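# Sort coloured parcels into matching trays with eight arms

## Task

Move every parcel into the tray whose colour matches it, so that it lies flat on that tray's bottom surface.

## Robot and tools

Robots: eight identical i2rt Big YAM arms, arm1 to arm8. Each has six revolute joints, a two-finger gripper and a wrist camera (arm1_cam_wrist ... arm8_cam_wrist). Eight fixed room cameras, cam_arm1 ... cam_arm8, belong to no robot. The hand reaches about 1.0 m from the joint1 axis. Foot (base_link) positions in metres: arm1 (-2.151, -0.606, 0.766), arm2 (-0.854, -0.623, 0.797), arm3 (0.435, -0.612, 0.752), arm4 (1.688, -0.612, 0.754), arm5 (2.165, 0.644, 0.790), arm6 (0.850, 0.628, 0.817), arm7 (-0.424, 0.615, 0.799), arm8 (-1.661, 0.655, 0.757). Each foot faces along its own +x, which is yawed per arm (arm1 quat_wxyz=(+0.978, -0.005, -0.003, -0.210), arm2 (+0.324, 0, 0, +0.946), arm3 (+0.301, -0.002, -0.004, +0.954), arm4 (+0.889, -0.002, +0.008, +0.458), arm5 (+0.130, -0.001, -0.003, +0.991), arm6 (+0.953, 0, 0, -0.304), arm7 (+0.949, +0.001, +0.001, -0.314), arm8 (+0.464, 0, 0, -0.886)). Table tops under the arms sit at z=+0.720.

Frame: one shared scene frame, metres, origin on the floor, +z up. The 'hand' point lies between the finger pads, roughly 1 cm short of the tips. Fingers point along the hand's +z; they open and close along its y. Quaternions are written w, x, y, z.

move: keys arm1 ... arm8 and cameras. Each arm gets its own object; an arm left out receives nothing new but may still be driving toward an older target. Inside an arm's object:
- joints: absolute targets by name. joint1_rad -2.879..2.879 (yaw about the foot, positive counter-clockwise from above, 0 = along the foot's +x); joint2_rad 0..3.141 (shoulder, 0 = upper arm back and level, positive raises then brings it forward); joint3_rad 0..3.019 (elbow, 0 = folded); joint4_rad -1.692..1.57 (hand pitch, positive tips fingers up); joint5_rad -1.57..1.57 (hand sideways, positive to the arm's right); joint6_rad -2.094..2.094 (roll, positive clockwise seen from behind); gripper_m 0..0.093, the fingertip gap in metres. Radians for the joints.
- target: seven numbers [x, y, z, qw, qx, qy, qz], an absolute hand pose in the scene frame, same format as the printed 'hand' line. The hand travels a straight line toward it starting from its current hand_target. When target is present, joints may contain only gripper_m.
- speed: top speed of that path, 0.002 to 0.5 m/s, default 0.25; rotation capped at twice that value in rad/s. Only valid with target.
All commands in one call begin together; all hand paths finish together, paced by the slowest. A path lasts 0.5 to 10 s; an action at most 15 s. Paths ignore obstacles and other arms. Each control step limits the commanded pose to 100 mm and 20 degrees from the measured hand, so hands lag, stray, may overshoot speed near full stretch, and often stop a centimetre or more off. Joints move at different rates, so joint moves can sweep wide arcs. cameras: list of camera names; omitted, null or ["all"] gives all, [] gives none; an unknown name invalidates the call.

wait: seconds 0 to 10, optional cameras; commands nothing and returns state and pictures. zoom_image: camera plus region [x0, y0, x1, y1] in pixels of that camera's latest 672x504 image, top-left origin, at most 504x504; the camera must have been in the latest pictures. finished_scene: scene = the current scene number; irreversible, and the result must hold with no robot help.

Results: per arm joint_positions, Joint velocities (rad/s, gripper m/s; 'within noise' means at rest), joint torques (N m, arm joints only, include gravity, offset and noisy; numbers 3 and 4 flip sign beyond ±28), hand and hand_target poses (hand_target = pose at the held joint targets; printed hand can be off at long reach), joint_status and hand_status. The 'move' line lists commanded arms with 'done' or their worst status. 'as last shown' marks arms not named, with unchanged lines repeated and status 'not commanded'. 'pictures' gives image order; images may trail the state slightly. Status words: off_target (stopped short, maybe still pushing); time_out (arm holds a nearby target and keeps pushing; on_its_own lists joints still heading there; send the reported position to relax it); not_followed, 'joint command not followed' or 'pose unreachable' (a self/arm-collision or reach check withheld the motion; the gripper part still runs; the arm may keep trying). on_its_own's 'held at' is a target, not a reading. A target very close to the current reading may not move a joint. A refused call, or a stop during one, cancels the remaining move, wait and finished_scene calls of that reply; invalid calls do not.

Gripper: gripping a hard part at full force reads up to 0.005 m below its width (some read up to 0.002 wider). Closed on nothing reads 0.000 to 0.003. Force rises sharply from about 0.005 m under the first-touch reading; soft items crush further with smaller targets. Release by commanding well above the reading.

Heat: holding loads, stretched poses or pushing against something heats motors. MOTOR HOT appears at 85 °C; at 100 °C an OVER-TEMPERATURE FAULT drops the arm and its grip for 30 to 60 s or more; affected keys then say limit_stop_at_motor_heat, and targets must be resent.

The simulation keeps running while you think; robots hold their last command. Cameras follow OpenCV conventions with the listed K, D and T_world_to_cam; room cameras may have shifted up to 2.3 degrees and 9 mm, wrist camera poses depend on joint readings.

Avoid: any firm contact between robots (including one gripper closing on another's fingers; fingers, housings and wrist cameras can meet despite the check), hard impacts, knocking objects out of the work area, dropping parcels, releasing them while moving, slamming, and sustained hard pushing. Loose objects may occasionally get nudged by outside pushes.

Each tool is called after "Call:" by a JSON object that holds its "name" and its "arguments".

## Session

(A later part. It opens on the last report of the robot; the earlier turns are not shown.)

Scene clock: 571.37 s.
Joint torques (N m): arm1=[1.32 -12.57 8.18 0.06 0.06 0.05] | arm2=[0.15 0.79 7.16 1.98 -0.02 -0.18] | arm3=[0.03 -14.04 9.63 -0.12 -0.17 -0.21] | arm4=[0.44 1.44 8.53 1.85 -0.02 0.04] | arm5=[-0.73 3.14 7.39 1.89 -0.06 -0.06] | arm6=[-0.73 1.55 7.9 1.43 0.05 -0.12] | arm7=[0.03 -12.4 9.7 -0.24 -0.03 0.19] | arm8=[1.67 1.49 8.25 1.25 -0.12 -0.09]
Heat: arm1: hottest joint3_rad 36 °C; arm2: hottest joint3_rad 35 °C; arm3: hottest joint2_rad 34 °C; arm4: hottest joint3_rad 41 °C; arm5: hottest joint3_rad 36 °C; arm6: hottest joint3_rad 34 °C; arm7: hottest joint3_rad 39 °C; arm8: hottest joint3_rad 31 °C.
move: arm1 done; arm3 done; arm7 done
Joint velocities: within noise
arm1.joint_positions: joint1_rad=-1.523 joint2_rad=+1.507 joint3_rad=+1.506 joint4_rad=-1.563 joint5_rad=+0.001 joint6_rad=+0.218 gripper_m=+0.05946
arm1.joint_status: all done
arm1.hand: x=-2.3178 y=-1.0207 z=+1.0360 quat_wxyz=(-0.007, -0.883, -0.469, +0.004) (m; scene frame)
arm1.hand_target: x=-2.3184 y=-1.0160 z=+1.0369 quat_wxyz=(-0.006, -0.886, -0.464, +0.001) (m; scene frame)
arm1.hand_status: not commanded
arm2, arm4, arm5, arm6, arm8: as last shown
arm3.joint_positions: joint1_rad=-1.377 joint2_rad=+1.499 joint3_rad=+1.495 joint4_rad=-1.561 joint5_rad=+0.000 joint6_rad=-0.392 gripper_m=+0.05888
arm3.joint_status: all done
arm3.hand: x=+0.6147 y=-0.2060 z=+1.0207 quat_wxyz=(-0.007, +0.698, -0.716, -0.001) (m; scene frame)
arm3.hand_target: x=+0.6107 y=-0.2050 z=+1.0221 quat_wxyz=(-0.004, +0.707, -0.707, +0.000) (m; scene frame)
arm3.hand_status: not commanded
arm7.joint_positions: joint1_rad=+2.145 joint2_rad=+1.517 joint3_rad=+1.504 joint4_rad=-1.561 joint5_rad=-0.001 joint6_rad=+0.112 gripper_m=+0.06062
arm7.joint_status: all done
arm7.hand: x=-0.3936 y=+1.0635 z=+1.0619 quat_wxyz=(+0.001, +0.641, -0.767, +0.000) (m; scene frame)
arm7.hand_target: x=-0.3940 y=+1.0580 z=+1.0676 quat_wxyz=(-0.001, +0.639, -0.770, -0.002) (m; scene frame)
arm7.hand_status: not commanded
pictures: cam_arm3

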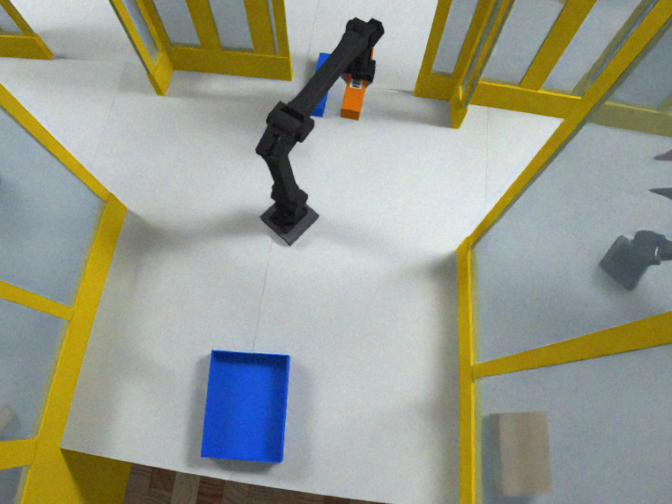

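Call:
{"name": "move", "arguments": {"arm1": {"target":[-2.406,-1.243,0.92,0,0.8858,0.4641,0],"speed":0.3}, "arm7": {"target":[-0.382,1.29,0.92,0,0.6388,-0.7694,0],"speed":0.3}, "arm3": {"target":[0.70,0.0,0.9,0,0.7071,-0.7071,0],"speed":0.3}, "cameras": ["cam_arm1","cam_arm7","arm1_cam_wrist","arm7_cam_wrist"]}}

Scene clock: 578.37 s.
Joint torques (N m): arm1=[1.55 -19.55 12.67 -0.24 0.2 0.08] | arm2=[0.15 0.79 7.15 1.98 -0.02 -0.18] | arm3=[-0.03 -23.47 14.31 -0.5 -0.26 -0.22] | arm4=[0.44 1.44 8.54 1.85 -0.03 0.04] | arm5=[-0.03 2.73 7.53 1.91 -0.07 -0.04] | arm6=[-0.67 1.44 7.9 1.43 0.04 -0.13] | arm7=[0.09 -17.55 15.41 -0.28 -0.02 0.21] | arm8=[1.67 1.38 8.2 1.24 -0.13 -0.08]
Heat: arm1: hottest joint3_rad 36 °C; arm2: hottest joint3_rad 35 °C; arm3: hottest joint2_rad 34 °C; arm4: hottest joint3_rad 41 °C; arm5: hottest joint3_rad 36 °C; arm6: hottest joint3_rad 34 °C; arm7: hottest joint3_rad 40 °C; arm8: hottest joint3_rad 31 °C.
move: arm1 off_target; arm3 off_target; arm7 off_target
Joint velocities: within noise
arm1.joint_positions: joint1_rad=-1.523 joint2_rad=+2.207 joint3_rad=+2.185 joint4_rad=-1.578 joint5_rad=+0.004 joint6_rad=+0.220 gripper_m=+0.05946
arm1.joint_status: not commanded
arm1.hand: x=-2.4013 y=-1.2329 z=+0.9117 quat_wxyz=(+0.006, -0.884, -0.468, -0.009) (m; scene frame)
arm1.hand_target: x=-2.4057 y=-1.2425 z=+0.9199 quat_wxyz=(-0.001, -0.886, -0.464, +0.001) (m; scene frame)
arm1.hand_status: off_target (0.014 m and 1.4 deg from the pose sent, 0.266 m and 1.1 deg at the start)
arm2.joint_positions: joint1_rad=-1.429 joint2_rad=+0.695 joint3_rad=+1.403 joint4_rad=-1.507 joint5_rad=+0.000 joint6_rad=-0.505 gripper_m=+0.09293
arm2.joint_status: not commanded
arm2.hand: x=-0.7365 y=-0.4187 z=+1.2950 quat_wxyz=(-0.363, +0.650, -0.660, -0.102) (m; scene frame)
arm2.hand_target: x=-0.7346 y=-0.4160 z=+1.2937 quat_wxyz=(-0.363, +0.655, -0.655, -0.099) (m; scene frame)
arm2.hand_status: not commanded
arm3.joint_positions: joint1_rad=-1.377 joint2_rad=+2.151 joint3_rad=+2.039 joint4_rad=-1.512 joint5_rad=+0.000 joint6_rad=-0.393 gripper_m=+0.05888
arm3.joint_status: not commanded
arm3.hand: x=+0.6993 y=-0.0159 z=+0.8787 quat_wxyz=(+0.021, +0.698, -0.715, +0.010) (m; scene frame)
arm3.hand_target: x=+0.6995 y=-0.0012 z=+0.9002 quat_wxyz=(-0.001, +0.707, -0.707, +0.000) (m; scene frame)
arm3.hand_status: off_target (0.027 m and 2.9 deg from the pose sent, 0.254 m and 1.6 deg at the start)
arm4.joint_positions: joint1_rad=+1.901 joint2_rad=+0.699 joint3_rad=+1.407 joint4_rad=-1.509 joint5_rad=+0.011 joint6_rad=-0.281 gripper_m=+0.09290
arm4.joint_status: not commanded
arm4.hand: x=+1.4670 y=-0.5370 z=+1.2537 quat_wxyz=(-0.106, +0.925, -0.008, -0.365) (m; scene frame)
arm4.hand_target: x=+1.4645 y=-0.5372 z=+1.2517 quat_wxyz=(-0.106, +0.925, -0.005, -0.365) (m; scene frame)
arm4.hand_status: not commanded
arm5: as last shown
arm6.joint_positions: joint1_rad=-1.495 joint2_rad=+0.699 joint3_rad=+1.398 joint4_rad=-1.506 joint5_rad=-0.001 joint6_rad=-0.536 gripper_m=+0.09288
arm6.joint_status: not commanded
arm6.hand: x=+0.7276 y=+0.4245 z=+1.3114 quat_wxyz=(-0.091, -0.658, -0.654, +0.361) (m; scene frame)
arm6.hand_target: x=+0.7265 y=+0.4236 z=+1.3133 quat_wxyz=(-0.090, -0.655, -0.655, +0.365) (m; scene frame)
arm6.hand_status: not commanded
arm7.joint_positions: joint1_rad=+2.145 joint2_rad=+2.174 joint3_rad=+2.027 joint4_rad=-1.467 joint5_rad=-0.001 joint6_rad=+0.116 gripper_m=+0.06062
arm7.joint_status: not commanded
arm7.hand: x=-0.3800 y=+1.2728 z=+0.9031 quat_wxyz=(+0.015, +0.640, -0.768, +0.014) (m; scene frame)
arm7.hand_target: x=-0.3821 y=+1.2887 z=+0.9203 quat_wxyz=(+0.000, +0.639, -0.769, -0.001) (m; scene frame)
arm7.hand_status: off_target (0.024 m and 2.4 deg from the pose sent, 0.267 m and 0.4 deg at the start)
arm8.joint_positions: joint1_rad=+0.433 joint2_rad=+0.698 joint3_rad=+1.405 joint4_rad=-1.506 joint5_rad=+0.001 joint6_rad=-0.166 gripper_m=+0.09292
arm8.joint_status: not commanded
arm8.hand: x=-1.7026 y=+0.4222 z=+1.2554 quat_wxyz=(-0.217, -0.657, -0.652, +0.308) (m; scene frame)
arm8.hand_target: x=-1.7030 y=+0.4200 z=+1.2538 quat_wxyz=(-0.216, -0.655, -0.655, +0.308) (m; scene frame)
arm8.hand_status: not commanded
pictures: arm1_cam_wrist, arm7_cam_wrist, cam_arm1, cam_arm7
camera_calibration:
arm1_cam_wrist: T_world_to_cam=[[-0.81819, 0.574943, -0.00253365, -1.25257], [0.461933, 0.659979, 0.59249, 1.38741], [0.34232, 0.483599, -0.805574, 2.27928], [0, 0, 0, 1]] pos_world=[-2.44598, -1.29776, 1.01093]
arm7_cam_wrist: T_world_to_cam=[[0.986215, -0.164672, 0.0162355, 0.566502], [-0.140965, -0.78472, 0.603609, 0.406425], [-0.0866573, -0.597577, -0.797115, 1.56877], [0, 0, 0, 1]] pos_world=[-0.365455, 1.34968, 0.995973]

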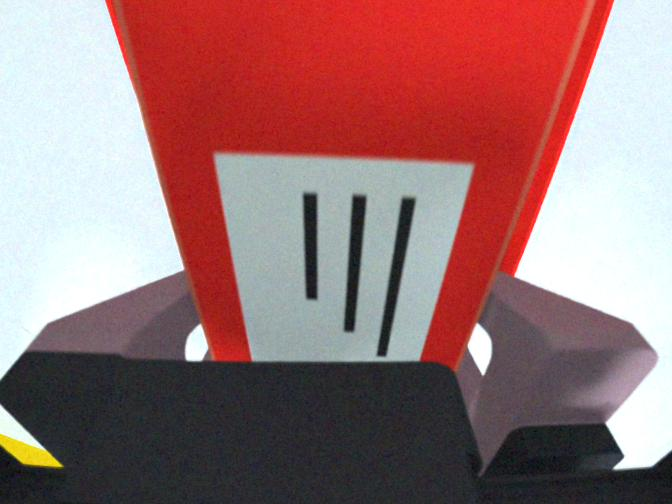

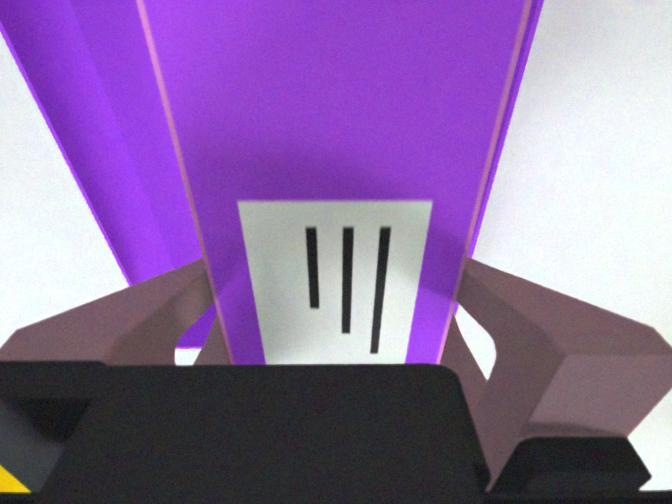

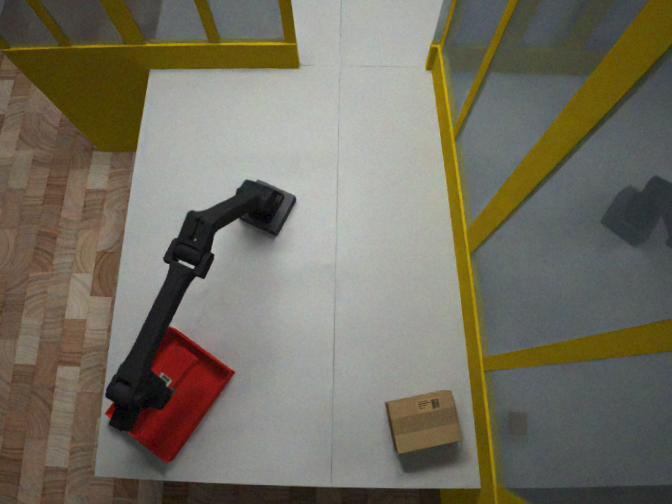

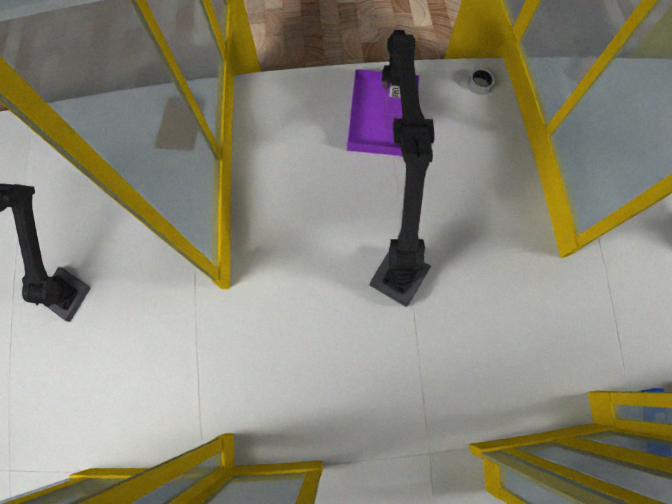

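Call:
{"name": "move", "arguments": {"arm1": {"target":[-2.408,-1.25,0.83,0,0.8858,0.4641,0],"speed":0.15}, "arm7": {"target":[-0.396,1.285,0.835,0,0.6388,-0.7694,0],"speed":0.15}, "arm3": {"target":[0.70,0.005,0.75,0,0.7071,-0.7071,0],"speed":0.15}, "cameras": ["cam_arm1","cam_arm7"]}}

Call:
{"name": "zoom_image", "arguments": {"camera": "cam_arm1", "region": [80, 300, 260, 480]}}

Call:
{"name": "zoom_image", "arguments": {"camera": "cam_arm7", "region": [310, 30, 480, 180]}}

Scene clock: 650.23 s.
Joint torques (N m): arm1=[1.2 -20.42 8.09 0.81 0.21 0.07] | arm2=[0.15 0.79 7.16 1.98 -0.01 -0.17] | arm3=[0.26 -24.23 9.1 0.64 -0.26 -0.18] | arm4=[0.44 1.38 8.54 1.87 -0.02 0.04] | arm5=[-0.67 2.73 7.39 1.85 -0.07 -0.03] | arm6=[-0.67 1.44 7.9 1.42 0.04 -0.13] | arm7=[0.38 -17.61 8.94 0.51 0 0.19] | arm8=[1.9 1.49 8.16 1.16 -0.11 -0.09]
Heat: arm1: hottest joint3_rad 40 °C; arm2: hottest joint3_rad 35 °C; arm3: hottest joint2_rad 38 °C; arm4: hottest joint3_rad 41 °C; arm5: hottest joint3_rad 36 °C; arm6: hottest joint3_rad 34 °C; arm7: hottest joint3_rad 46 °C; arm8: hottest joint3_rad 31 °C.
move: arm1 off_target; arm3 done; arm7 off_target
Joint velocities: within noise
arm1.joint_positions: joint1_rad=-1.523 joint2_rad=+2.262 joint3_rad=+2.101 joint4_rad=-1.409 joint5_rad=+0.004 joint6_rad=+0.221 gripper_m=+0.05946
arm1.joint_status: not commanded
arm1.hand: x=-2.4073 y=-1.2493 z=+0.8434 quat_wxyz=(-0.004, -0.884, -0.468, +0.003) (m; scene frame)
arm1.hand_target: x=-2.4079 y=-1.2497 z=+0.8300 quat_wxyz=(+0.000, -0.886, -0.464, +0.000) (m; scene frame)
arm1.hand_status: off_target (0.013 m and 0.7 deg from the pose sent, 0.084 m and 1.4 deg at the start)
arm2, arm4, arm5, arm6, arm8: as last shown
arm3.joint_positions: joint1_rad=-1.377 joint2_rad=+2.267 joint3_rad=+1.890 joint4_rad=-1.221 joint5_rad=+0.000 joint6_rad=-0.393 gripper_m=+0.05888
arm3.joint_status: not commanded
arm3.hand: x=+0.7051 y=-0.0037 z=+0.7481 quat_wxyz=(+0.008, +0.699, -0.715, +0.005) (m; scene frame)
arm3.hand_target: x=+0.7000 y=+0.0048 z=+0.7500 quat_wxyz=(+0.000, +0.707, -0.707, +0.000) (m; scene frame)
arm3.hand_status: done (0.010 m and 1.8 deg from the pose sent, 0.130 m and 2.9 deg at the start)
arm7.joint_positions: joint1_rad=+2.161 joint2_rad=+2.211 joint3_rad=+1.938 joint4_rad=-1.293 joint5_rad=-0.001 joint6_rad=+0.136 gripper_m=+0.06062
arm7.joint_status: not commanded
arm7.hand: x=-0.3902 y=+1.2853 z=+0.8454 quat_wxyz=(-0.002, +0.639, -0.769, -0.003) (m; scene frame)
arm7.hand_target: x=-0.3961 y=+1.2848 z=+0.8350 quat_wxyz=(+0.000, +0.639, -0.769, +0.000) (m; scene frame)
arm7.hand_status: off_target (0.012 m and 0.4 deg from the pose sent, 0.071 m and 2.4 deg at the start)
pictures: cam_arm1, cam_arm7

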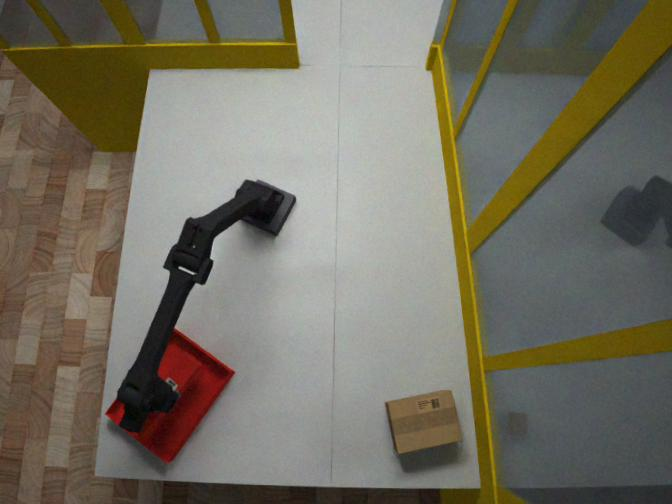

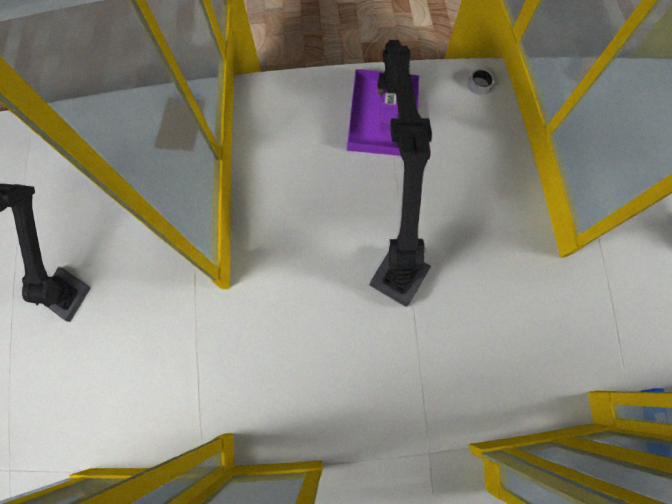

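Scaled by 2.800.

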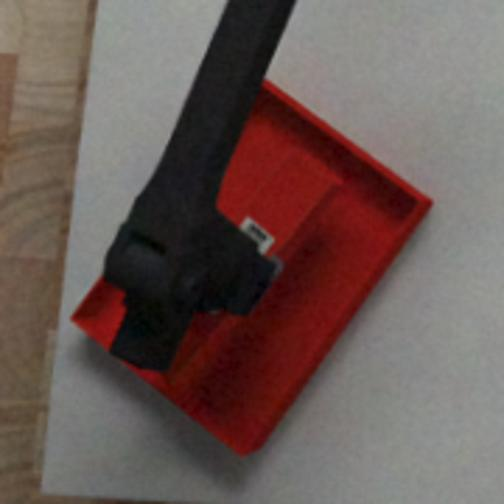

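Scaled by 2.965.

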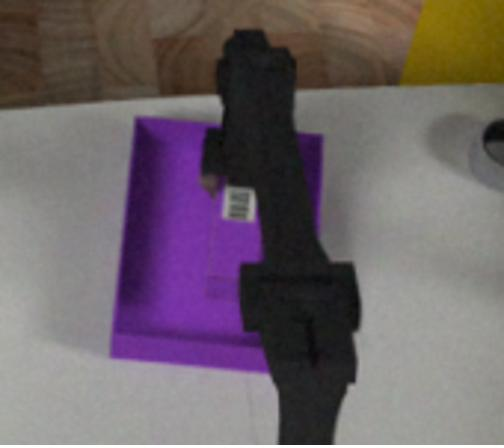

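Call:
{"name": "move", "arguments": {"arm1": {"target":[-2.408,-1.25,0.75,0,0.8858,0.4641,0],"speed":0.13}, "arm7": {"target":[-0.397,1.297,0.75,0,0.6388,-0.7694,0],"speed":0.13}, "arm3": {"joints":{"gripper_m":0.093}}, "cameras": ["cam_arm1","cam_arm7"]}}

Call:
{"name": "zoom_image", "arguments": {"camera": "cam_arm7", "region": [310, 30, 480, 180]}}

Call:
{"name": "zoom_image", "arguments": {"camera": "cam_arm1", "region": [80, 300, 260, 480]}}

Call:
{"name": "move", "arguments": {"arm3": {"target":[0.705,-0.004,0.9,0,0.7071,-0.7071,0],"speed":0.25}, "cameras": []}}

Call:
{"name": "move", "arguments": {"arm3": {"joints":{"joint2_rad":1.2,"joint3_rad":1.4,"joint4_rad":-1.5}}, "cameras": ["cam_arm3"]}}

Scene clock: 683.73 s.
Joint torques (N m): arm1=[1.08 -21.07 7.99 0.61 0.21 0.06] | arm2=[0.15 0.85 7.16 1.98 -0.02 -0.17] | arm3=[0.32 -24.06 9.1 0.58 -0.26 -0.18] | arm4=[0.38 1.44 8.53 1.85 -0.02 0.04] | arm5=[-0.26 2.9 7.6 1.66 -0.11 -0.04] | arm6=[-0.67 1.55 7.9 1.43 0.05 -0.13] | arm7=[0.5 -17.9 9.43 0.44 -0.01 0.2] | arm8=[1.9 1.38 8.23 1.2 -0.1 -0.09]
Heat: arm1: hottest joint2_rad 39 °C; arm2: hottest joint3_rad 36 °C; arm3: hottest joint2_rad 39 °C; arm4: hottest joint3_rad 41 °C; arm5: hottest joint3_rad 37 °C; arm6: hottest joint3_rad 34 °C; arm7: hottest joint3_rad 44 °C; arm8: hottest joint3_rad 31 °C.
move: arm1 off_target; arm3 done; arm7 off_target
Joint velocities: within noise
arm1.joint_positions: joint1_rad=-1.523 joint2_rad=+2.331 joint3_rad=+2.003 joint4_rad=-1.247 joint5_rad=+0.004 joint6_rad=+0.221 gripper_m=+0.05946
arm1.joint_status: not commanded
arm1.hand: x=-2.4070 y=-1.2499 z=+0.7607 quat_wxyz=(-0.002, -0.884, -0.468, +0.001) (m; scene frame)
arm1.hand_target: x=-2.4079 y=-1.2498 z=+0.7502 quat_wxyz=(+0.000, -0.886, -0.464, +0.000) (m; scene frame)
arm1.hand_status: off_target (0.011 m and 0.6 deg from the pose sent, 0.093 m and 0.7 deg at the start)
arm2, arm4, arm6, arm8: as last shown
arm3.joint_positions: joint1_rad=-1.377 joint2_rad=+2.267 joint3_rad=+1.890 joint4_rad=-1.221 joint5_rad=+0.000 joint6_rad=-0.393 gripper_m=+0.09297
arm3.joint_status: all done
arm3.hand: x=+0.7051 y=-0.0037 z=+0.7481 quat_wxyz=(+0.008, +0.699, -0.715, +0.005) (m; scene frame)
arm3.hand_target: x=+0.7000 y=+0.0048 z=+0.7500 quat_wxyz=(+0.000, +0.707, -0.707, +0.000) (m; scene frame)
arm3.hand_status: not commanded
arm5.joint_positions: joint1_rad=+0.663 joint2_rad=+0.625 joint3_rad=+1.427 joint4_rad=-1.371 joint5_rad=+0.119 joint6_rad=-0.097 gripper_m=+0.09397
arm5.joint_status: not commanded
arm5.hand: x=+1.9462 y=+0.5715 z=+1.3386 quat_wxyz=(+0.019, +0.857, +0.190, -0.479) (m; scene frame)
arm5.hand_target: x=+1.9488 y=+0.5709 z=+1.3511 quat_wxyz=(+0.023, +0.849, +0.190, -0.492) (m; scene frame)
arm5.hand_status: not commanded
arm7.joint_positions: joint1_rad=+2.162 joint2_rad=+2.326 joint3_rad=+1.916 joint4_rad=-1.155 joint5_rad=-0.001 joint6_rad=+0.139 gripper_m=+0.06062
arm7.joint_status: not commanded
arm7.hand: x=-0.3905 y=+1.2966 z=+0.7626 quat_wxyz=(-0.002, +0.638, -0.770, -0.004) (m; scene frame)
arm7.hand_target: x=-0.3971 y=+1.2967 z=+0.7503 quat_wxyz=(+0.000, +0.639, -0.769, +0.000) (m; scene frame)
arm7.hand_status: off_target (0.014 m and 0.5 deg from the pose sent, 0.097 m and 0.4 deg at the start)
pictures: cam_arm1, cam_arm7

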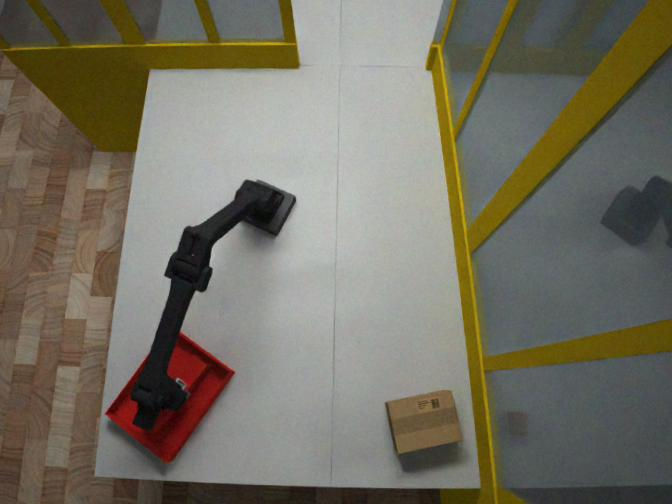

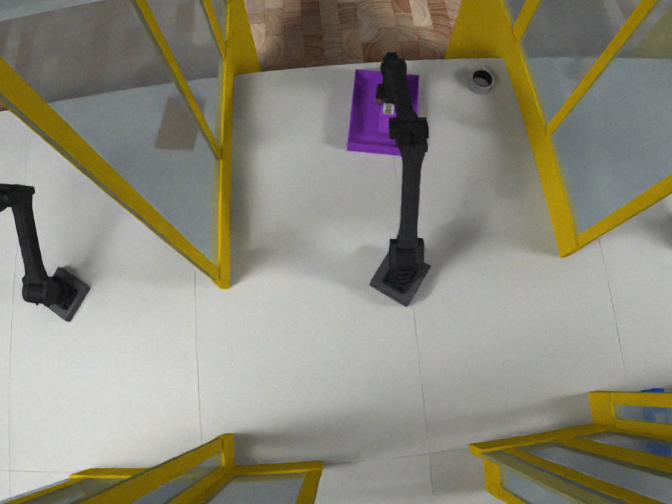

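Scaled by 2.965.

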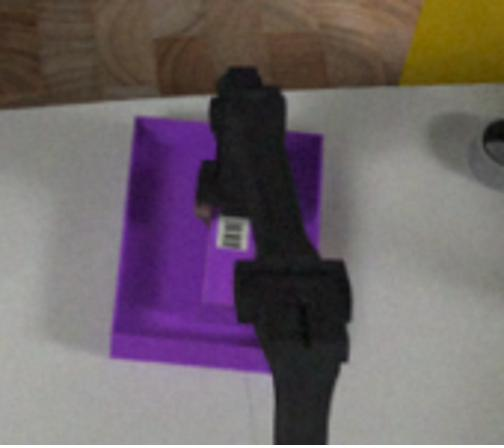

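Scaled by 2.800.

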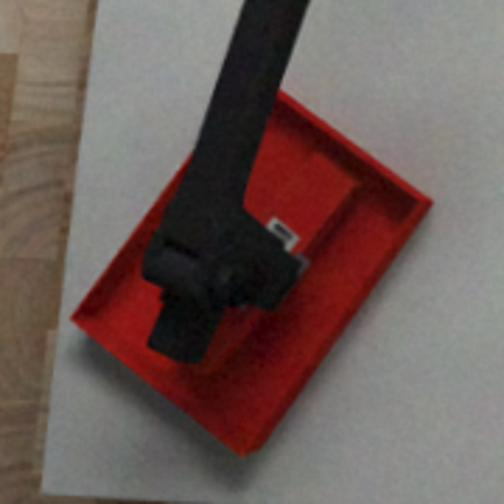

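Scene clock: 685.33 s.
Joint torques (N m): arm1=[1.32 -20.78 7.92 0.8 0.2 0.07] | arm2=[0.15 0.85 7.15 1.98 -0.02 -0.18] | arm3=[-0.62 -23.88 14.11 -0.34 -0.24 -0.23] | arm4=[0.44 1.44 8.54 1.85 -0.02 0.04] | arm5=[-0.38 2.78 7.45 1.87 -0.1 -0.04] | arm6=[-0.73 1.49 7.88 1.43 0.04 -0.12] | arm7=[0.5 -17.61 9.37 0.44 -0.01 0.2] | arm8=[1.61 1.32 8.18 1.21 -0.12 -0.09]
Heat: arm1: hottest joint2_rad 38 °C; arm2: hottest joint3_rad 36 °C; arm3: hottest joint2_rad 39 °C; arm4: hottest joint3_rad 41 °C; arm5: hottest joint3_rad 37 °C; arm6: hottest joint3_rad 34 °C; arm7: hottest joint3_rad 44 °C; arm8: hottest joint3_rad 31 °C.
move: arm3 off_target
Joint velocities: within noise
arm1, arm2, arm4, arm5, arm6, arm7, arm8: as last shown
arm3.joint_positions: joint1_rad=-1.377 joint2_rad=+2.151 joint3_rad=+2.032 joint4_rad=-1.509 joint5_rad=+0.000 joint6_rad=-0.402 gripper_m=+0.09297
arm3.joint_status: not commanded
arm3.hand: x=+0.6988 y=-0.0170 z=+0.8760 quat_wxyz=(+0.022, +0.701, -0.712, +0.010) (m; scene frame)
arm3.hand_target: x=+0.7045 y=-0.0053 z=+0.9000 quat_wxyz=(+0.000, +0.707, -0.707, +0.000) (m; scene frame)
arm3.hand_status: off_target (0.028 m and 3.0 deg from the pose sent, 0.152 m and 1.8 deg at the start; pose on its path clipped on 8 of 48 steps)
pictures: none
No camera images: "cameras" was empty.

Scene clock: 687.03 s.
Joint torques (N m): arm1=[1.26 -21.19 7.94 0.72 0.22 0.08] | arm2=[0.15 0.85 7.16 1.98 -0.01 -0.18] | arm3=[-0.67 -9.05 9.74 0.79 -0.24 -0.21] | arm4=[0.38 1.44 8.53 1.85 -0.02 0.04] | arm5=[-0.03 3.31 7.5 1.83 -0.09 -0.05] | arm6=[-0.67 1.49 7.9 1.4 0.04 -0.12] | arm7=[0.56 -17.79 9.36 0.44 0 0.18] | arm8=[1.73 1.44 8.21 1.21 -0.12 -0.09]
Heat: arm1: hottest joint2_rad 38 °C; arm2: hottest joint3_rad 36 °C; arm3: hottest joint2_rad 39 °C; arm4: hottest joint3_rad 41 °C; arm5: hottest joint3_rad 37 °C; arm6: hottest joint3_rad 34 °C; arm7: hottest joint3_rad 44 °C; arm8: hottest joint3_rad 31 °C.
move: arm3 done
Joint velocities: within noise
arm1, arm2, arm4, arm5, arm6, arm7, arm8: as last shown
arm3.joint_positions: joint1_rad=-1.377 joint2_rad=+1.193 joint3_rad=+1.397 joint4_rad=-1.507 joint5_rad=+0.000 joint6_rad=-0.402 gripper_m=+0.09297
arm3.joint_status: all done
arm3.hand: x=+0.5895 y=-0.2624 z=+1.1021 quat_wxyz=(-0.128, +0.695, -0.705, -0.049) (m; scene frame)
arm3.hand_target: x=+0.5911 y=-0.2592 z=+1.1018 quat_wxyz=(-0.130, +0.700, -0.700, -0.050) (m; scene frame)
arm3.hand_status: not commanded
pictures: cam_arm3

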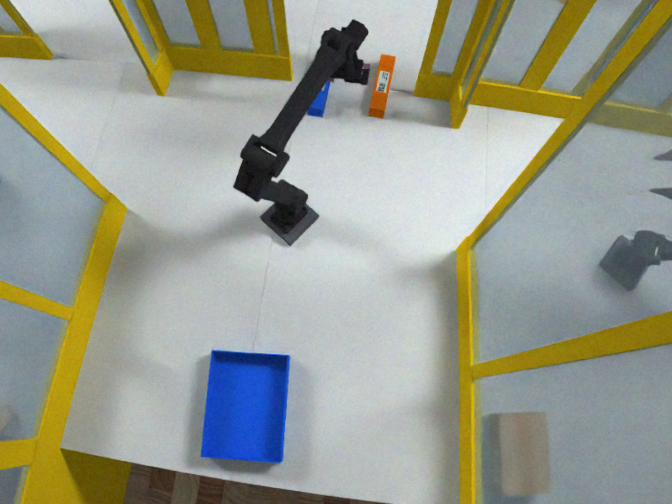

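Call:
{"name": "move", "arguments": {"arm1": {"target":[-2.408,-1.25,0.732,0,0.8858,0.4641,0],"speed":0.1}, "arm7": {"target":[-0.397,1.297,0.732,0,0.6388,-0.7694,0],"speed":0.1}, "arm3": {"joints":{"joint1_rad":-1.019,"joint6_rad":-0.06,"joint2_rad":1.5,"joint3_rad":1.5,"joint4_rad":-1.57}}, "arm6": {"joints":{"joint1_rad":-1.187,"joint6_rad":-0.234,"joint2_rad":1.5,"joint3_rad":1.5,"joint4_rad":-1.57}}, "cameras": []}}

Call:
{"name": "move", "arguments": {"arm1": {"joints":{"gripper_m":0.093}}, "arm7": {"joints":{"gripper_m":0.093}}, "arm3": {"target":[0.47,-0.02,0.88,0,0.7071,-0.7071,0],"speed":0.3}, "cameras": ["cam_arm3","arm3_cam_wrist"]}}

Call:
{"name": "move", "arguments": {"arm1": {"target":[-2.408,-1.245,0.92,0,0.8858,0.4641,0],"speed":0.2}, "arm7": {"target":[-0.39,1.29,0.92,0,0.6388,-0.7694,0],"speed":0.2}, "cameras": []}}

Call:
{"name": "move", "arguments": {"arm1": {"joints":{"joint2_rad":0.7,"joint3_rad":1.4,"joint4_rad":-1.5}}, "arm7": {"joints":{"joint2_rad":0.7,"joint3_rad":1.4,"joint4_rad":-1.5}}, "cameras": ["cam_arm1","cam_arm7"]}}

Scene clock: 709.43 s.
Joint torques (N m): arm1=[1.61 -19.66 7.43 0.72 0.2 0.06] | arm2=[0.15 0.85 7.15 1.98 -0.02 -0.17] | arm3=[-0.56 -16.21 13.08 -0.35 -0.17 0.14] | arm4=[0.44 1.44 8.54 1.85 -0.02 0.04] | arm5=[-0.67 3.02 7.54 1.77 -0.08 -0.05] | arm6=[0.03 -10.29 10.59 -0.21 0.07 -0.01] | arm7=[0.5 -16.26 8.29 1.14 0 0.2] | arm8=[1.96 1.61 8.17 1.28 -0.13 -0.11]
Heat: arm1: hottest joint3_rad 38 °C; arm2: hottest joint3_rad 36 °C; arm3: hottest joint2_rad 35 °C; arm4: hottest joint3_rad 41 °C; arm5: hottest joint3_rad 37 °C; arm6: hottest joint3_rad 34 °C; arm7: hottest joint3_rad 43 °C; arm8: hottest joint3_rad 31 °C.
move: arm1 off_target; arm3 done; arm6 done; arm7 off_target
Joint velocities: within noise
arm1.joint_positions: joint1_rad=-1.523 joint2_rad=+2.339 joint3_rad=+1.995 joint4_rad=-1.213 joint5_rad=+0.004 joint6_rad=+0.221 gripper_m=+0.05946
arm1.joint_status: not commanded
arm1.hand: x=-2.4085 y=-1.2538 z=+0.7530 quat_wxyz=(-0.008, -0.884, -0.468, +0.008) (m; scene frame)
arm1.hand_target: x=-2.4078 y=-1.2496 z=+0.7323 quat_wxyz=(+0.000, -0.886, -0.464, +0.000) (m; scene frame)
arm1.hand_status: off_target (0.021 m and 1.4 deg from the pose sent, 0.029 m and 0.6 deg at the start)
arm2, arm4, arm5, arm8: as last shown
arm3.joint_positions: joint1_rad=-1.020 joint2_rad=+1.523 joint3_rad=+1.454 joint4_rad=-1.559 joint5_rad=-0.001 joint6_rad=-0.077 gripper_m=+0.09297
arm3.joint_status: all done
arm3.hand: x=+0.4607 y=-0.1753 z=+0.9945 quat_wxyz=(+0.018, +0.713, -0.701, +0.018) (m; scene frame)
arm3.hand_target: x=+0.4600 y=-0.1693 z=+1.0216 quat_wxyz=(-0.004, +0.708, -0.707, -0.001) (m; scene frame)
arm3.hand_status: not commanded
arm6.joint_positions: joint1_rad=-1.195 joint2_rad=+1.506 joint3_rad=+1.473 joint4_rad=-1.560 joint5_rad=-0.001 joint6_rad=-0.243 gripper_m=+0.09288
arm6.joint_status: all done
arm6.hand: x=+0.7443 y=+0.1997 z=+1.0718 quat_wxyz=(+0.005, -0.707, -0.708, -0.009) (m; scene frame)
arm6.hand_target: x=+0.7468 y=+0.1955 z=+1.0843 quat_wxyz=(+0.000, -0.707, -0.707, +0.000) (m; scene frame)
arm6.hand_status: not commanded
arm7.joint_positions: joint1_rad=+2.162 joint2_rad=+2.327 joint3_rad=+1.916 joint4_rad=-1.141 joint5_rad=-0.001 joint6_rad=+0.139 gripper_m=+0.06062
arm7.joint_status: not commanded
arm7.hand: x=-0.3903 y=+1.2998 z=+0.7619 quat_wxyz=(-0.007, +0.638, -0.770, -0.008) (m; scene frame)
arm7.hand_target: x=-0.3968 y=+1.2958 z=+0.7328 quat_wxyz=(+0.000, +0.639, -0.769, +0.000) (m; scene frame)
arm7.hand_status: off_target (0.031 m and 1.2 deg from the pose sent, 0.031 m and 0.5 deg at the start)
pictures: none
No camera images: "cameras" was empty.

Scene clock: 711.07 s.
Joint torques (N m): arm1=[1.38 -19.66 7.47 0.8 0.21 0.06] | arm2=[0.15 0.85 7.15 1.98 -0.02 -0.17] | arm3=[-0.79 -20.19 13.5 0.28 -0.24 0.12] | arm4=[0.44 1.44 8.53 1.85 -0.02 0.04] | arm5=[-0.44 3.02 7.35 1.87 -0.11 -0.04] | arm6=[0.03 -9.99 10.56 -0.21 0.06 -0.01] | arm7=[0.44 -18.37 8.24 0.51 0.01 0.18] | arm8=[1.61 1.67 8.16 1.21 -0.11 -0.09]
Heat: arm1: hottest joint3_rad 38 °C; arm2: hottest joint3_rad 36 °C; arm3: hottest joint2_rad 35 °C; arm4: hottest joint3_rad 41 °C; arm5: hottest joint3_rad 37 °C; arm6: hottest joint3_rad 34 °C; arm7: hottest joint3_rad 43 °C; arm8: hottest joint3_rad 31 °C.
move: arm1 done; arm3 off_target; arm7 done
Joint velocities: within noise
arm1.joint_positions: joint1_rad=-1.523 joint2_rad=+2.339 joint3_rad=+1.995 joint4_rad=-1.213 joint5_rad=+0.004 joint6_rad=+0.221 gripper_m=+0.09289
arm1.joint_status: all done
arm1.hand: x=-2.4085 y=-1.2537 z=+0.7527 quat_wxyz=(-0.008, -0.884, -0.468, +0.008) (m; scene frame)
arm1.hand_target: x=-2.4078 y=-1.2496 z=+0.7323 quat_wxyz=(+0.000, -0.886, -0.464, +0.000) (m; scene frame)
arm1.hand_status: not commanded
arm2, arm4, arm5, arm6, arm8: as last shown
arm3.joint_positions: joint1_rad=-1.020 joint2_rad=+1.939 joint3_rad=+1.654 joint4_rad=-1.350 joint5_rad=-0.003 joint6_rad=-0.077 gripper_m=+0.09297
arm3.joint_status: not commanded
arm3.hand: x=+0.4692 y=-0.0412 z=+0.8618 quat_wxyz=(+0.021, +0.713, -0.701, +0.020) (m; scene frame)
arm3.hand_target: x=+0.4700 y=-0.0213 z=+0.8805 quat_wxyz=(+0.000, +0.707, -0.707, +0.000) (m; scene frame)
arm3.hand_status: off_target (0.028 m and 3.4 deg from the pose sent, 0.193 m and 3.1 deg at the start)
arm6.hand: x=+0.7443 y=+0.1997 z=+1.0718 quat_wxyz=(+0.005, -0.707, -0.707, -0.009) (m; scene frame)
arm7.joint_positions: joint1_rad=+2.163 joint2_rad=+2.351 joint3_rad=+1.916 joint4_rad=-1.126 joint5_rad=-0.001 joint6_rad=+0.139 gripper_m=+0.09294
arm7.joint_status: all done
arm7.hand: x=-0.3906 y=+1.2995 z=+0.7460 quat_wxyz=(-0.004, +0.638, -0.770, -0.005) (m; scene frame)
arm7.hand_target: x=-0.3968 y=+1.2957 z=+0.7327 quat_wxyz=(+0.000, +0.639, -0.769, +0.000) (m; scene frame)
arm7.hand_status: not commanded
pictures: arm3_cam_wrist, cam_arm3
camera_calibration:
arm3_cam_wrist: T_world_to_cam=[[0.999897, 0.0117962, 0.00816775, -0.476772], [0.0040483, -0.778084, 0.628147, -0.569457], [0.0137649, -0.62805, -0.778051, 0.762206], [0, 0, 0, 1]] pos_world=[0.468537, 0.041242, 0.954632]

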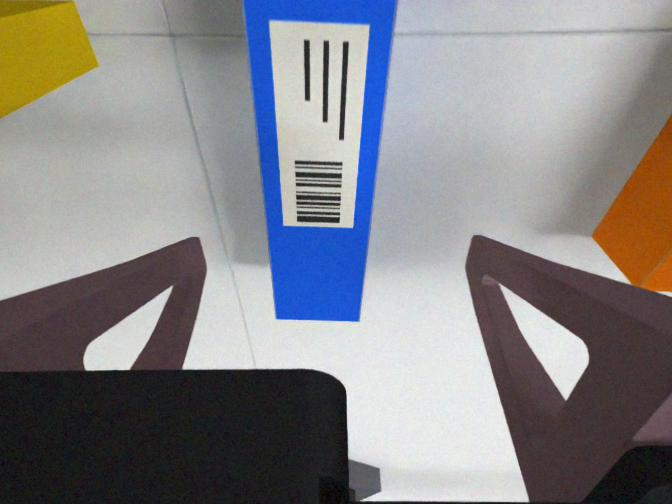

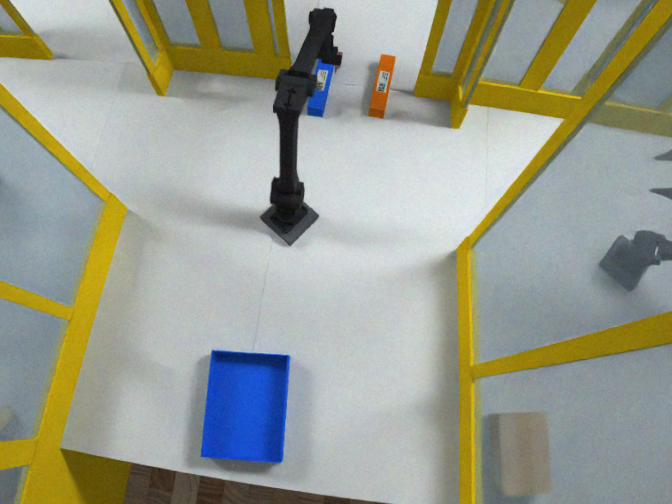

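Scene clock: 712.87 s.
Joint torques (N m): arm1=[1.2 -19.72 12.56 -0.24 0.18 0.07] | arm2=[0.15 0.85 7.16 1.96 -0.02 -0.18] | arm3=[-0.67 -20.25 13.5 0.27 -0.24 0.12] | arm4=[0.44 1.49 8.54 1.87 -0.02 0.04] | arm5=[0.26 3.08 7.35 1.92 -0.08 -0.02] | arm6=[0.03 -10.05 10.59 -0.2 0.06 0] | arm7=[-0.38 -18.78 15.02 -0.4 0.01 0.09] | arm8=[1.85 1.38 8.21 1.22 -0.11 -0.1]
Heat: arm1: hottest joint3_rad 38 °C; arm2: hottest joint3_rad 36 °C; arm3: hottest joint2_rad 35 °C; arm4: hottest joint3_rad 41 °C; arm5: hottest joint3_rad 37 °C; arm6: hottest joint3_rad 34 °C; arm7: hottest joint3_rad 43 °C; arm8: hottest joint3_rad 31 °C.
move: arm1 off_target; arm7 off_target
Joint velocities: within noise
arm1.joint_positions: joint1_rad=-1.523 joint2_rad=+2.216 joint3_rad=+2.202 joint4_rad=-1.586 joint5_rad=+0.004 joint6_rad=+0.221 gripper_m=+0.09289
arm1.joint_status: not commanded
arm1.hand: x=-2.4023 y=-1.2352 z=+0.9129 quat_wxyz=(+0.006, -0.884, -0.468, -0.009) (m; scene frame)
arm1.hand_target: x=-2.4077 y=-1.2444 z=+0.9201 quat_wxyz=(+0.000, -0.886, -0.464, +0.001) (m; scene frame)
arm1.hand_status: off_target (0.013 m and 1.3 deg from the pose sent, 0.167 m and 1.3 deg at the start)
arm2, arm3, arm4, arm5, arm6, arm8: as last shown
arm7.joint_positions: joint1_rad=+2.163 joint2_rad=+2.186 joint3_rad=+2.027 joint4_rad=-1.467 joint5_rad=-0.001 joint6_rad=+0.139 gripper_m=+0.09294
arm7.joint_status: not commanded
arm7.hand: x=-0.3918 y=+1.2734 z=+0.8957 quat_wxyz=(+0.018, +0.638, -0.770, +0.019) (m; scene frame)
arm7.hand_target: x=-0.3900 y=+1.2886 z=+0.9202 quat_wxyz=(+0.000, +0.639, -0.769, +0.000) (m; scene frame)
arm7.hand_status: off_target (0.029 m and 3.0 deg from the pose sent, 0.174 m and 0.8 deg at the start)
pictures: none
No camera images: "cameras" was empty.

Scene clock: 714.90 s.
Joint torques (N m): arm1=[1.2 2.08 7.13 1.77 0.17 0.04] | arm2=[0.09 0.79 7.15 1.96 -0.01 -0.17] | arm3=[-0.67 -20.25 13.52 0.27 -0.24 0.13] | arm4=[0.44 1.38 8.54 1.87 -0.02 0.04] | arm5=[-0.38 2.61 7.5 1.81 -0.11 -0.01] | arm6=[0.03 -10.05 10.58 -0.2 0.07 -0.01] | arm7=[-0.5 -0.15 8.1 0.75 0.01 0.07] | arm8=[2.2 1.55 8.23 1.2 -0.11 -0.09]
Heat: arm1: hottest joint3_rad 38 °C; arm2: hottest joint3_rad 36 °C; arm3: hottest joint2_rad 35 °C; arm4: hottest joint3_rad 41 °C; arm5: hottest joint3_rad 37 °C; arm6: hottest joint3_rad 34 °C; arm7: hottest joint3_rad 43 °C; arm8: hottest joint3_rad 31 °C.
move: arm1 done; arm7 done
Joint velocities: within noise
arm1.joint_positions: joint1_rad=-1.523 joint2_rad=+0.697 joint3_rad=+1.409 joint4_rad=-1.508 joint5_rad=+0.004 joint6_rad=+0.221 gripper_m=+0.09289
arm1.joint_status: all done
arm1.hand: x=-2.2409 y=-0.8201 z=+1.2672 quat_wxyz=(-0.249, -0.818, -0.431, +0.289) (m; scene frame)
arm1.hand_target: x=-2.2429 y=-0.8230 z=+1.2639 quat_wxyz=(-0.248, -0.821, -0.427, +0.288) (m; scene frame)
arm1.hand_status: not commanded
arm2.joint_positions: joint1_rad=-1.429 joint2_rad=+0.695 joint3_rad=+1.403 joint4_rad=-1.507 joint5_rad=+0.000 joint6_rad=-0.505 gripper_m=+0.09293
arm2.joint_status: not commanded
arm2.hand: x=-0.7365 y=-0.4187 z=+1.2950 quat_wxyz=(-0.363, +0.650, -0.660, -0.102) (m; scene frame)
arm2.hand_target: x=-0.7346 y=-0.4160 z=+1.2937 quat_wxyz=(-0.363, +0.655, -0.655, -0.099) (m; scene frame)
arm2.hand_status: not commanded
arm3, arm5, arm6: as last shown
arm4.joint_positions: joint1_rad=+1.901 joint2_rad=+0.699 joint3_rad=+1.407 joint4_rad=-1.509 joint5_rad=+0.011 joint6_rad=-0.281 gripper_m=+0.09290
arm4.joint_status: not commanded
arm4.hand: x=+1.4670 y=-0.5370 z=+1.2537 quat_wxyz=(-0.106, +0.925, -0.008, -0.365) (m; scene frame)
arm4.hand_target: x=+1.4645 y=-0.5372 z=+1.2517 quat_wxyz=(-0.106, +0.925, -0.005, -0.365) (m; scene frame)
arm4.hand_status: not commanded
arm7.joint_positions: joint1_rad=+2.163 joint2_rad=+0.696 joint3_rad=+1.410 joint4_rad=-1.489 joint5_rad=-0.001 joint6_rad=+0.139 gripper_m=+0.09294
arm7.joint_status: all done
arm7.hand: x=-0.4117 y=+0.8524 z=+1.3035 quat_wxyz=(-0.262, +0.588, -0.709, -0.288) (m; scene frame)
arm7.hand_target: x=-0.4112 y=+0.8525 z=+1.2959 quat_wxyz=(-0.255, +0.591, -0.713, -0.278) (m; scene frame)
arm7.hand_status: not commanded
arm8.joint_positions: joint1_rad=+0.433 joint2_rad=+0.698 joint3_rad=+1.405 joint4_rad=-1.506 joint5_rad=+0.001 joint6_rad=-0.166 gripper_m=+0.09292
arm8.joint_status: not commanded
arm8.hand: x=-1.7026 y=+0.4222 z=+1.2554 quat_wxyz=(-0.217, -0.657, -0.652, +0.308) (m; scene frame)
arm8.hand_target: x=-1.7030 y=+0.4200 z=+1.2538 quat_wxyz=(-0.216, -0.655, -0.655, +0.308) (m; scene frame)
arm8.hand_status: not commanded
pictures: cam_arm1, cam_arm7

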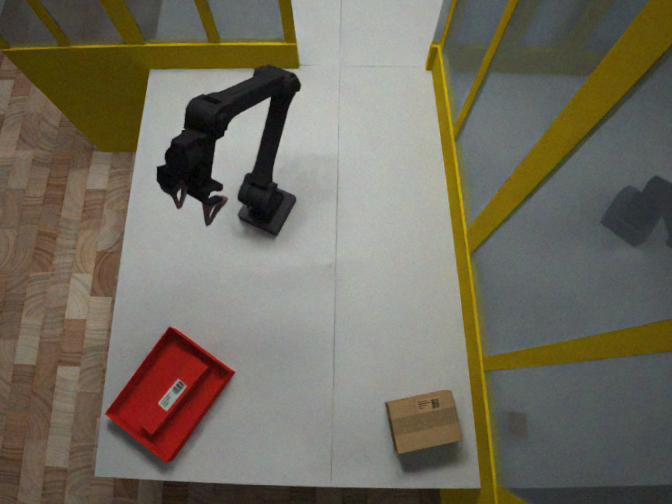

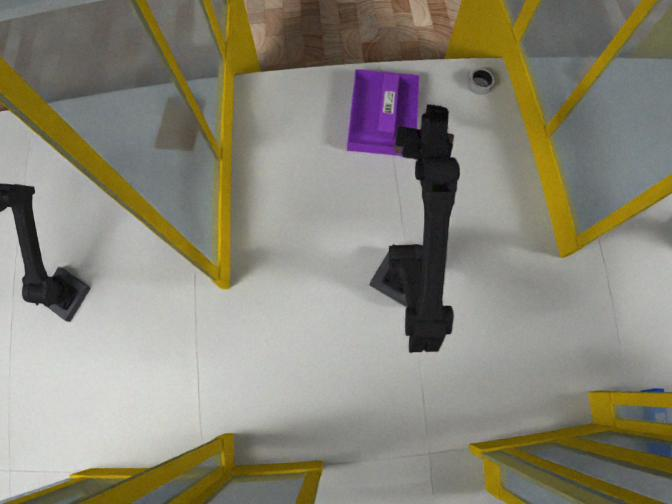

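Call:
{"name": "move", "arguments": {"arm3": {"target":[0.458,-0.028,0.745,0,0.7071,-0.7071,0],"speed":0.15}, "cameras": ["arm3_cam_wrist"]}}

Call:
{"name": "zoom_image", "arguments": {"camera": "cam_arm1", "region": [80, 300, 260, 480]}}

Call:
{"name": "zoom_image", "arguments": {"camera": "cam_arm7", "region": [310, 30, 480, 180]}}

Scene clock: 726.67 s.
Joint torques (N m): arm1=[1.03 1.73 7.08 1.73 0.18 0.06] | arm2=[0.15 0.79 7.16 1.98 -0.02 -0.18] | arm3=[0.5 -20.25 8.24 0.61 -0.22 0.17] | arm4=[0.38 1.44 8.54 1.85 -0.03 0.04] | arm5=[0.03 2.55 7.38 1.63 -0.07 -0.03] | arm6=[0.03 -10.11 10.59 -0.23 0.06 0] | arm7=[-0.38 -0.15 8.06 0.73 0.01 0.08] | arm8=[1.73 1.73 8.2 1.26 -0.11 -0.07]
Heat: arm1: hottest joint3_rad 37 °C; arm2: hottest joint3_rad 36 °C; arm3: hottest joint3_rad 36 °C; arm4: hottest joint3_rad 41 °C; arm5: hottest joint3_rad 37 °C; arm6: hottest joint3_rad 35 °C; arm7: hottest joint3_rad 42 °C; arm8: hottest joint3_rad 32 °C.
move: arm3 done
Joint velocities: within noise
arm1, arm2, arm4, arm5, arm6, arm7, arm8: as last shown
arm3.joint_positions: joint1_rad=-1.014 joint2_rad=+2.051 joint3_rad=+1.508 joint4_rad=-1.047 joint5_rad=-0.003 joint6_rad=-0.056 gripper_m=+0.09297
arm3.joint_status: not commanded
arm3.hand: x=+0.4664 y=-0.0330 z=+0.7469 quat_wxyz=(+0.004, +0.708, -0.706, +0.005) (m; scene frame)
arm3.hand_target: x=+0.4579 y=-0.0283 z=+0.7449 quat_wxyz=(+0.000, +0.707, -0.707, +0.000) (m; scene frame)
arm3.hand_status: done (0.010 m and 0.7 deg from the pose sent, 0.118 m and 3.5 deg at the start)
pictures: arm3_cam_wrist
camera_calibration:
arm3_cam_wrist: T_world_to_cam=[[0.999933, -0.00256416, 0.0113161, -0.476043], [-0.00876804, -0.805743, 0.5922, -0.458965], [0.00759936, -0.59226, -0.805711, 0.702704], [0, 0, 0, 1]] pos_world=[0.466647, 0.0451546, 0.843363]

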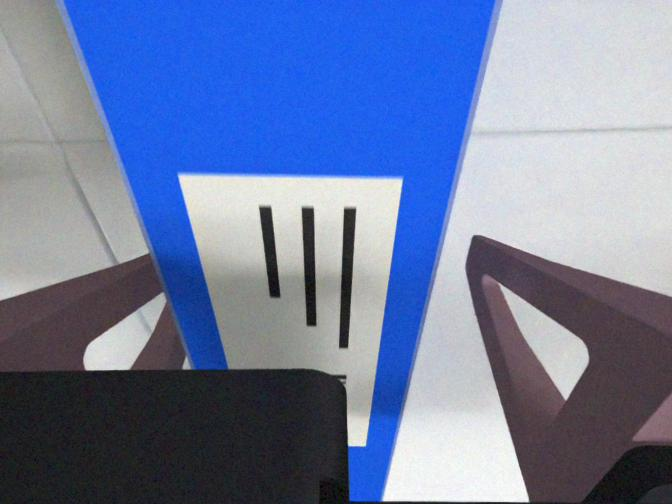

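This scene's latest camera images include none from cam_arm1. They are from: arm3_cam_wrist. cam_arm1's image comes with the result of a call that names it in "cameras".

This scene's latest camera images include none from cam_arm7. They are from: arm3_cam_wrist. cam_arm7's image comes with the result of a call that names it in "cameras".


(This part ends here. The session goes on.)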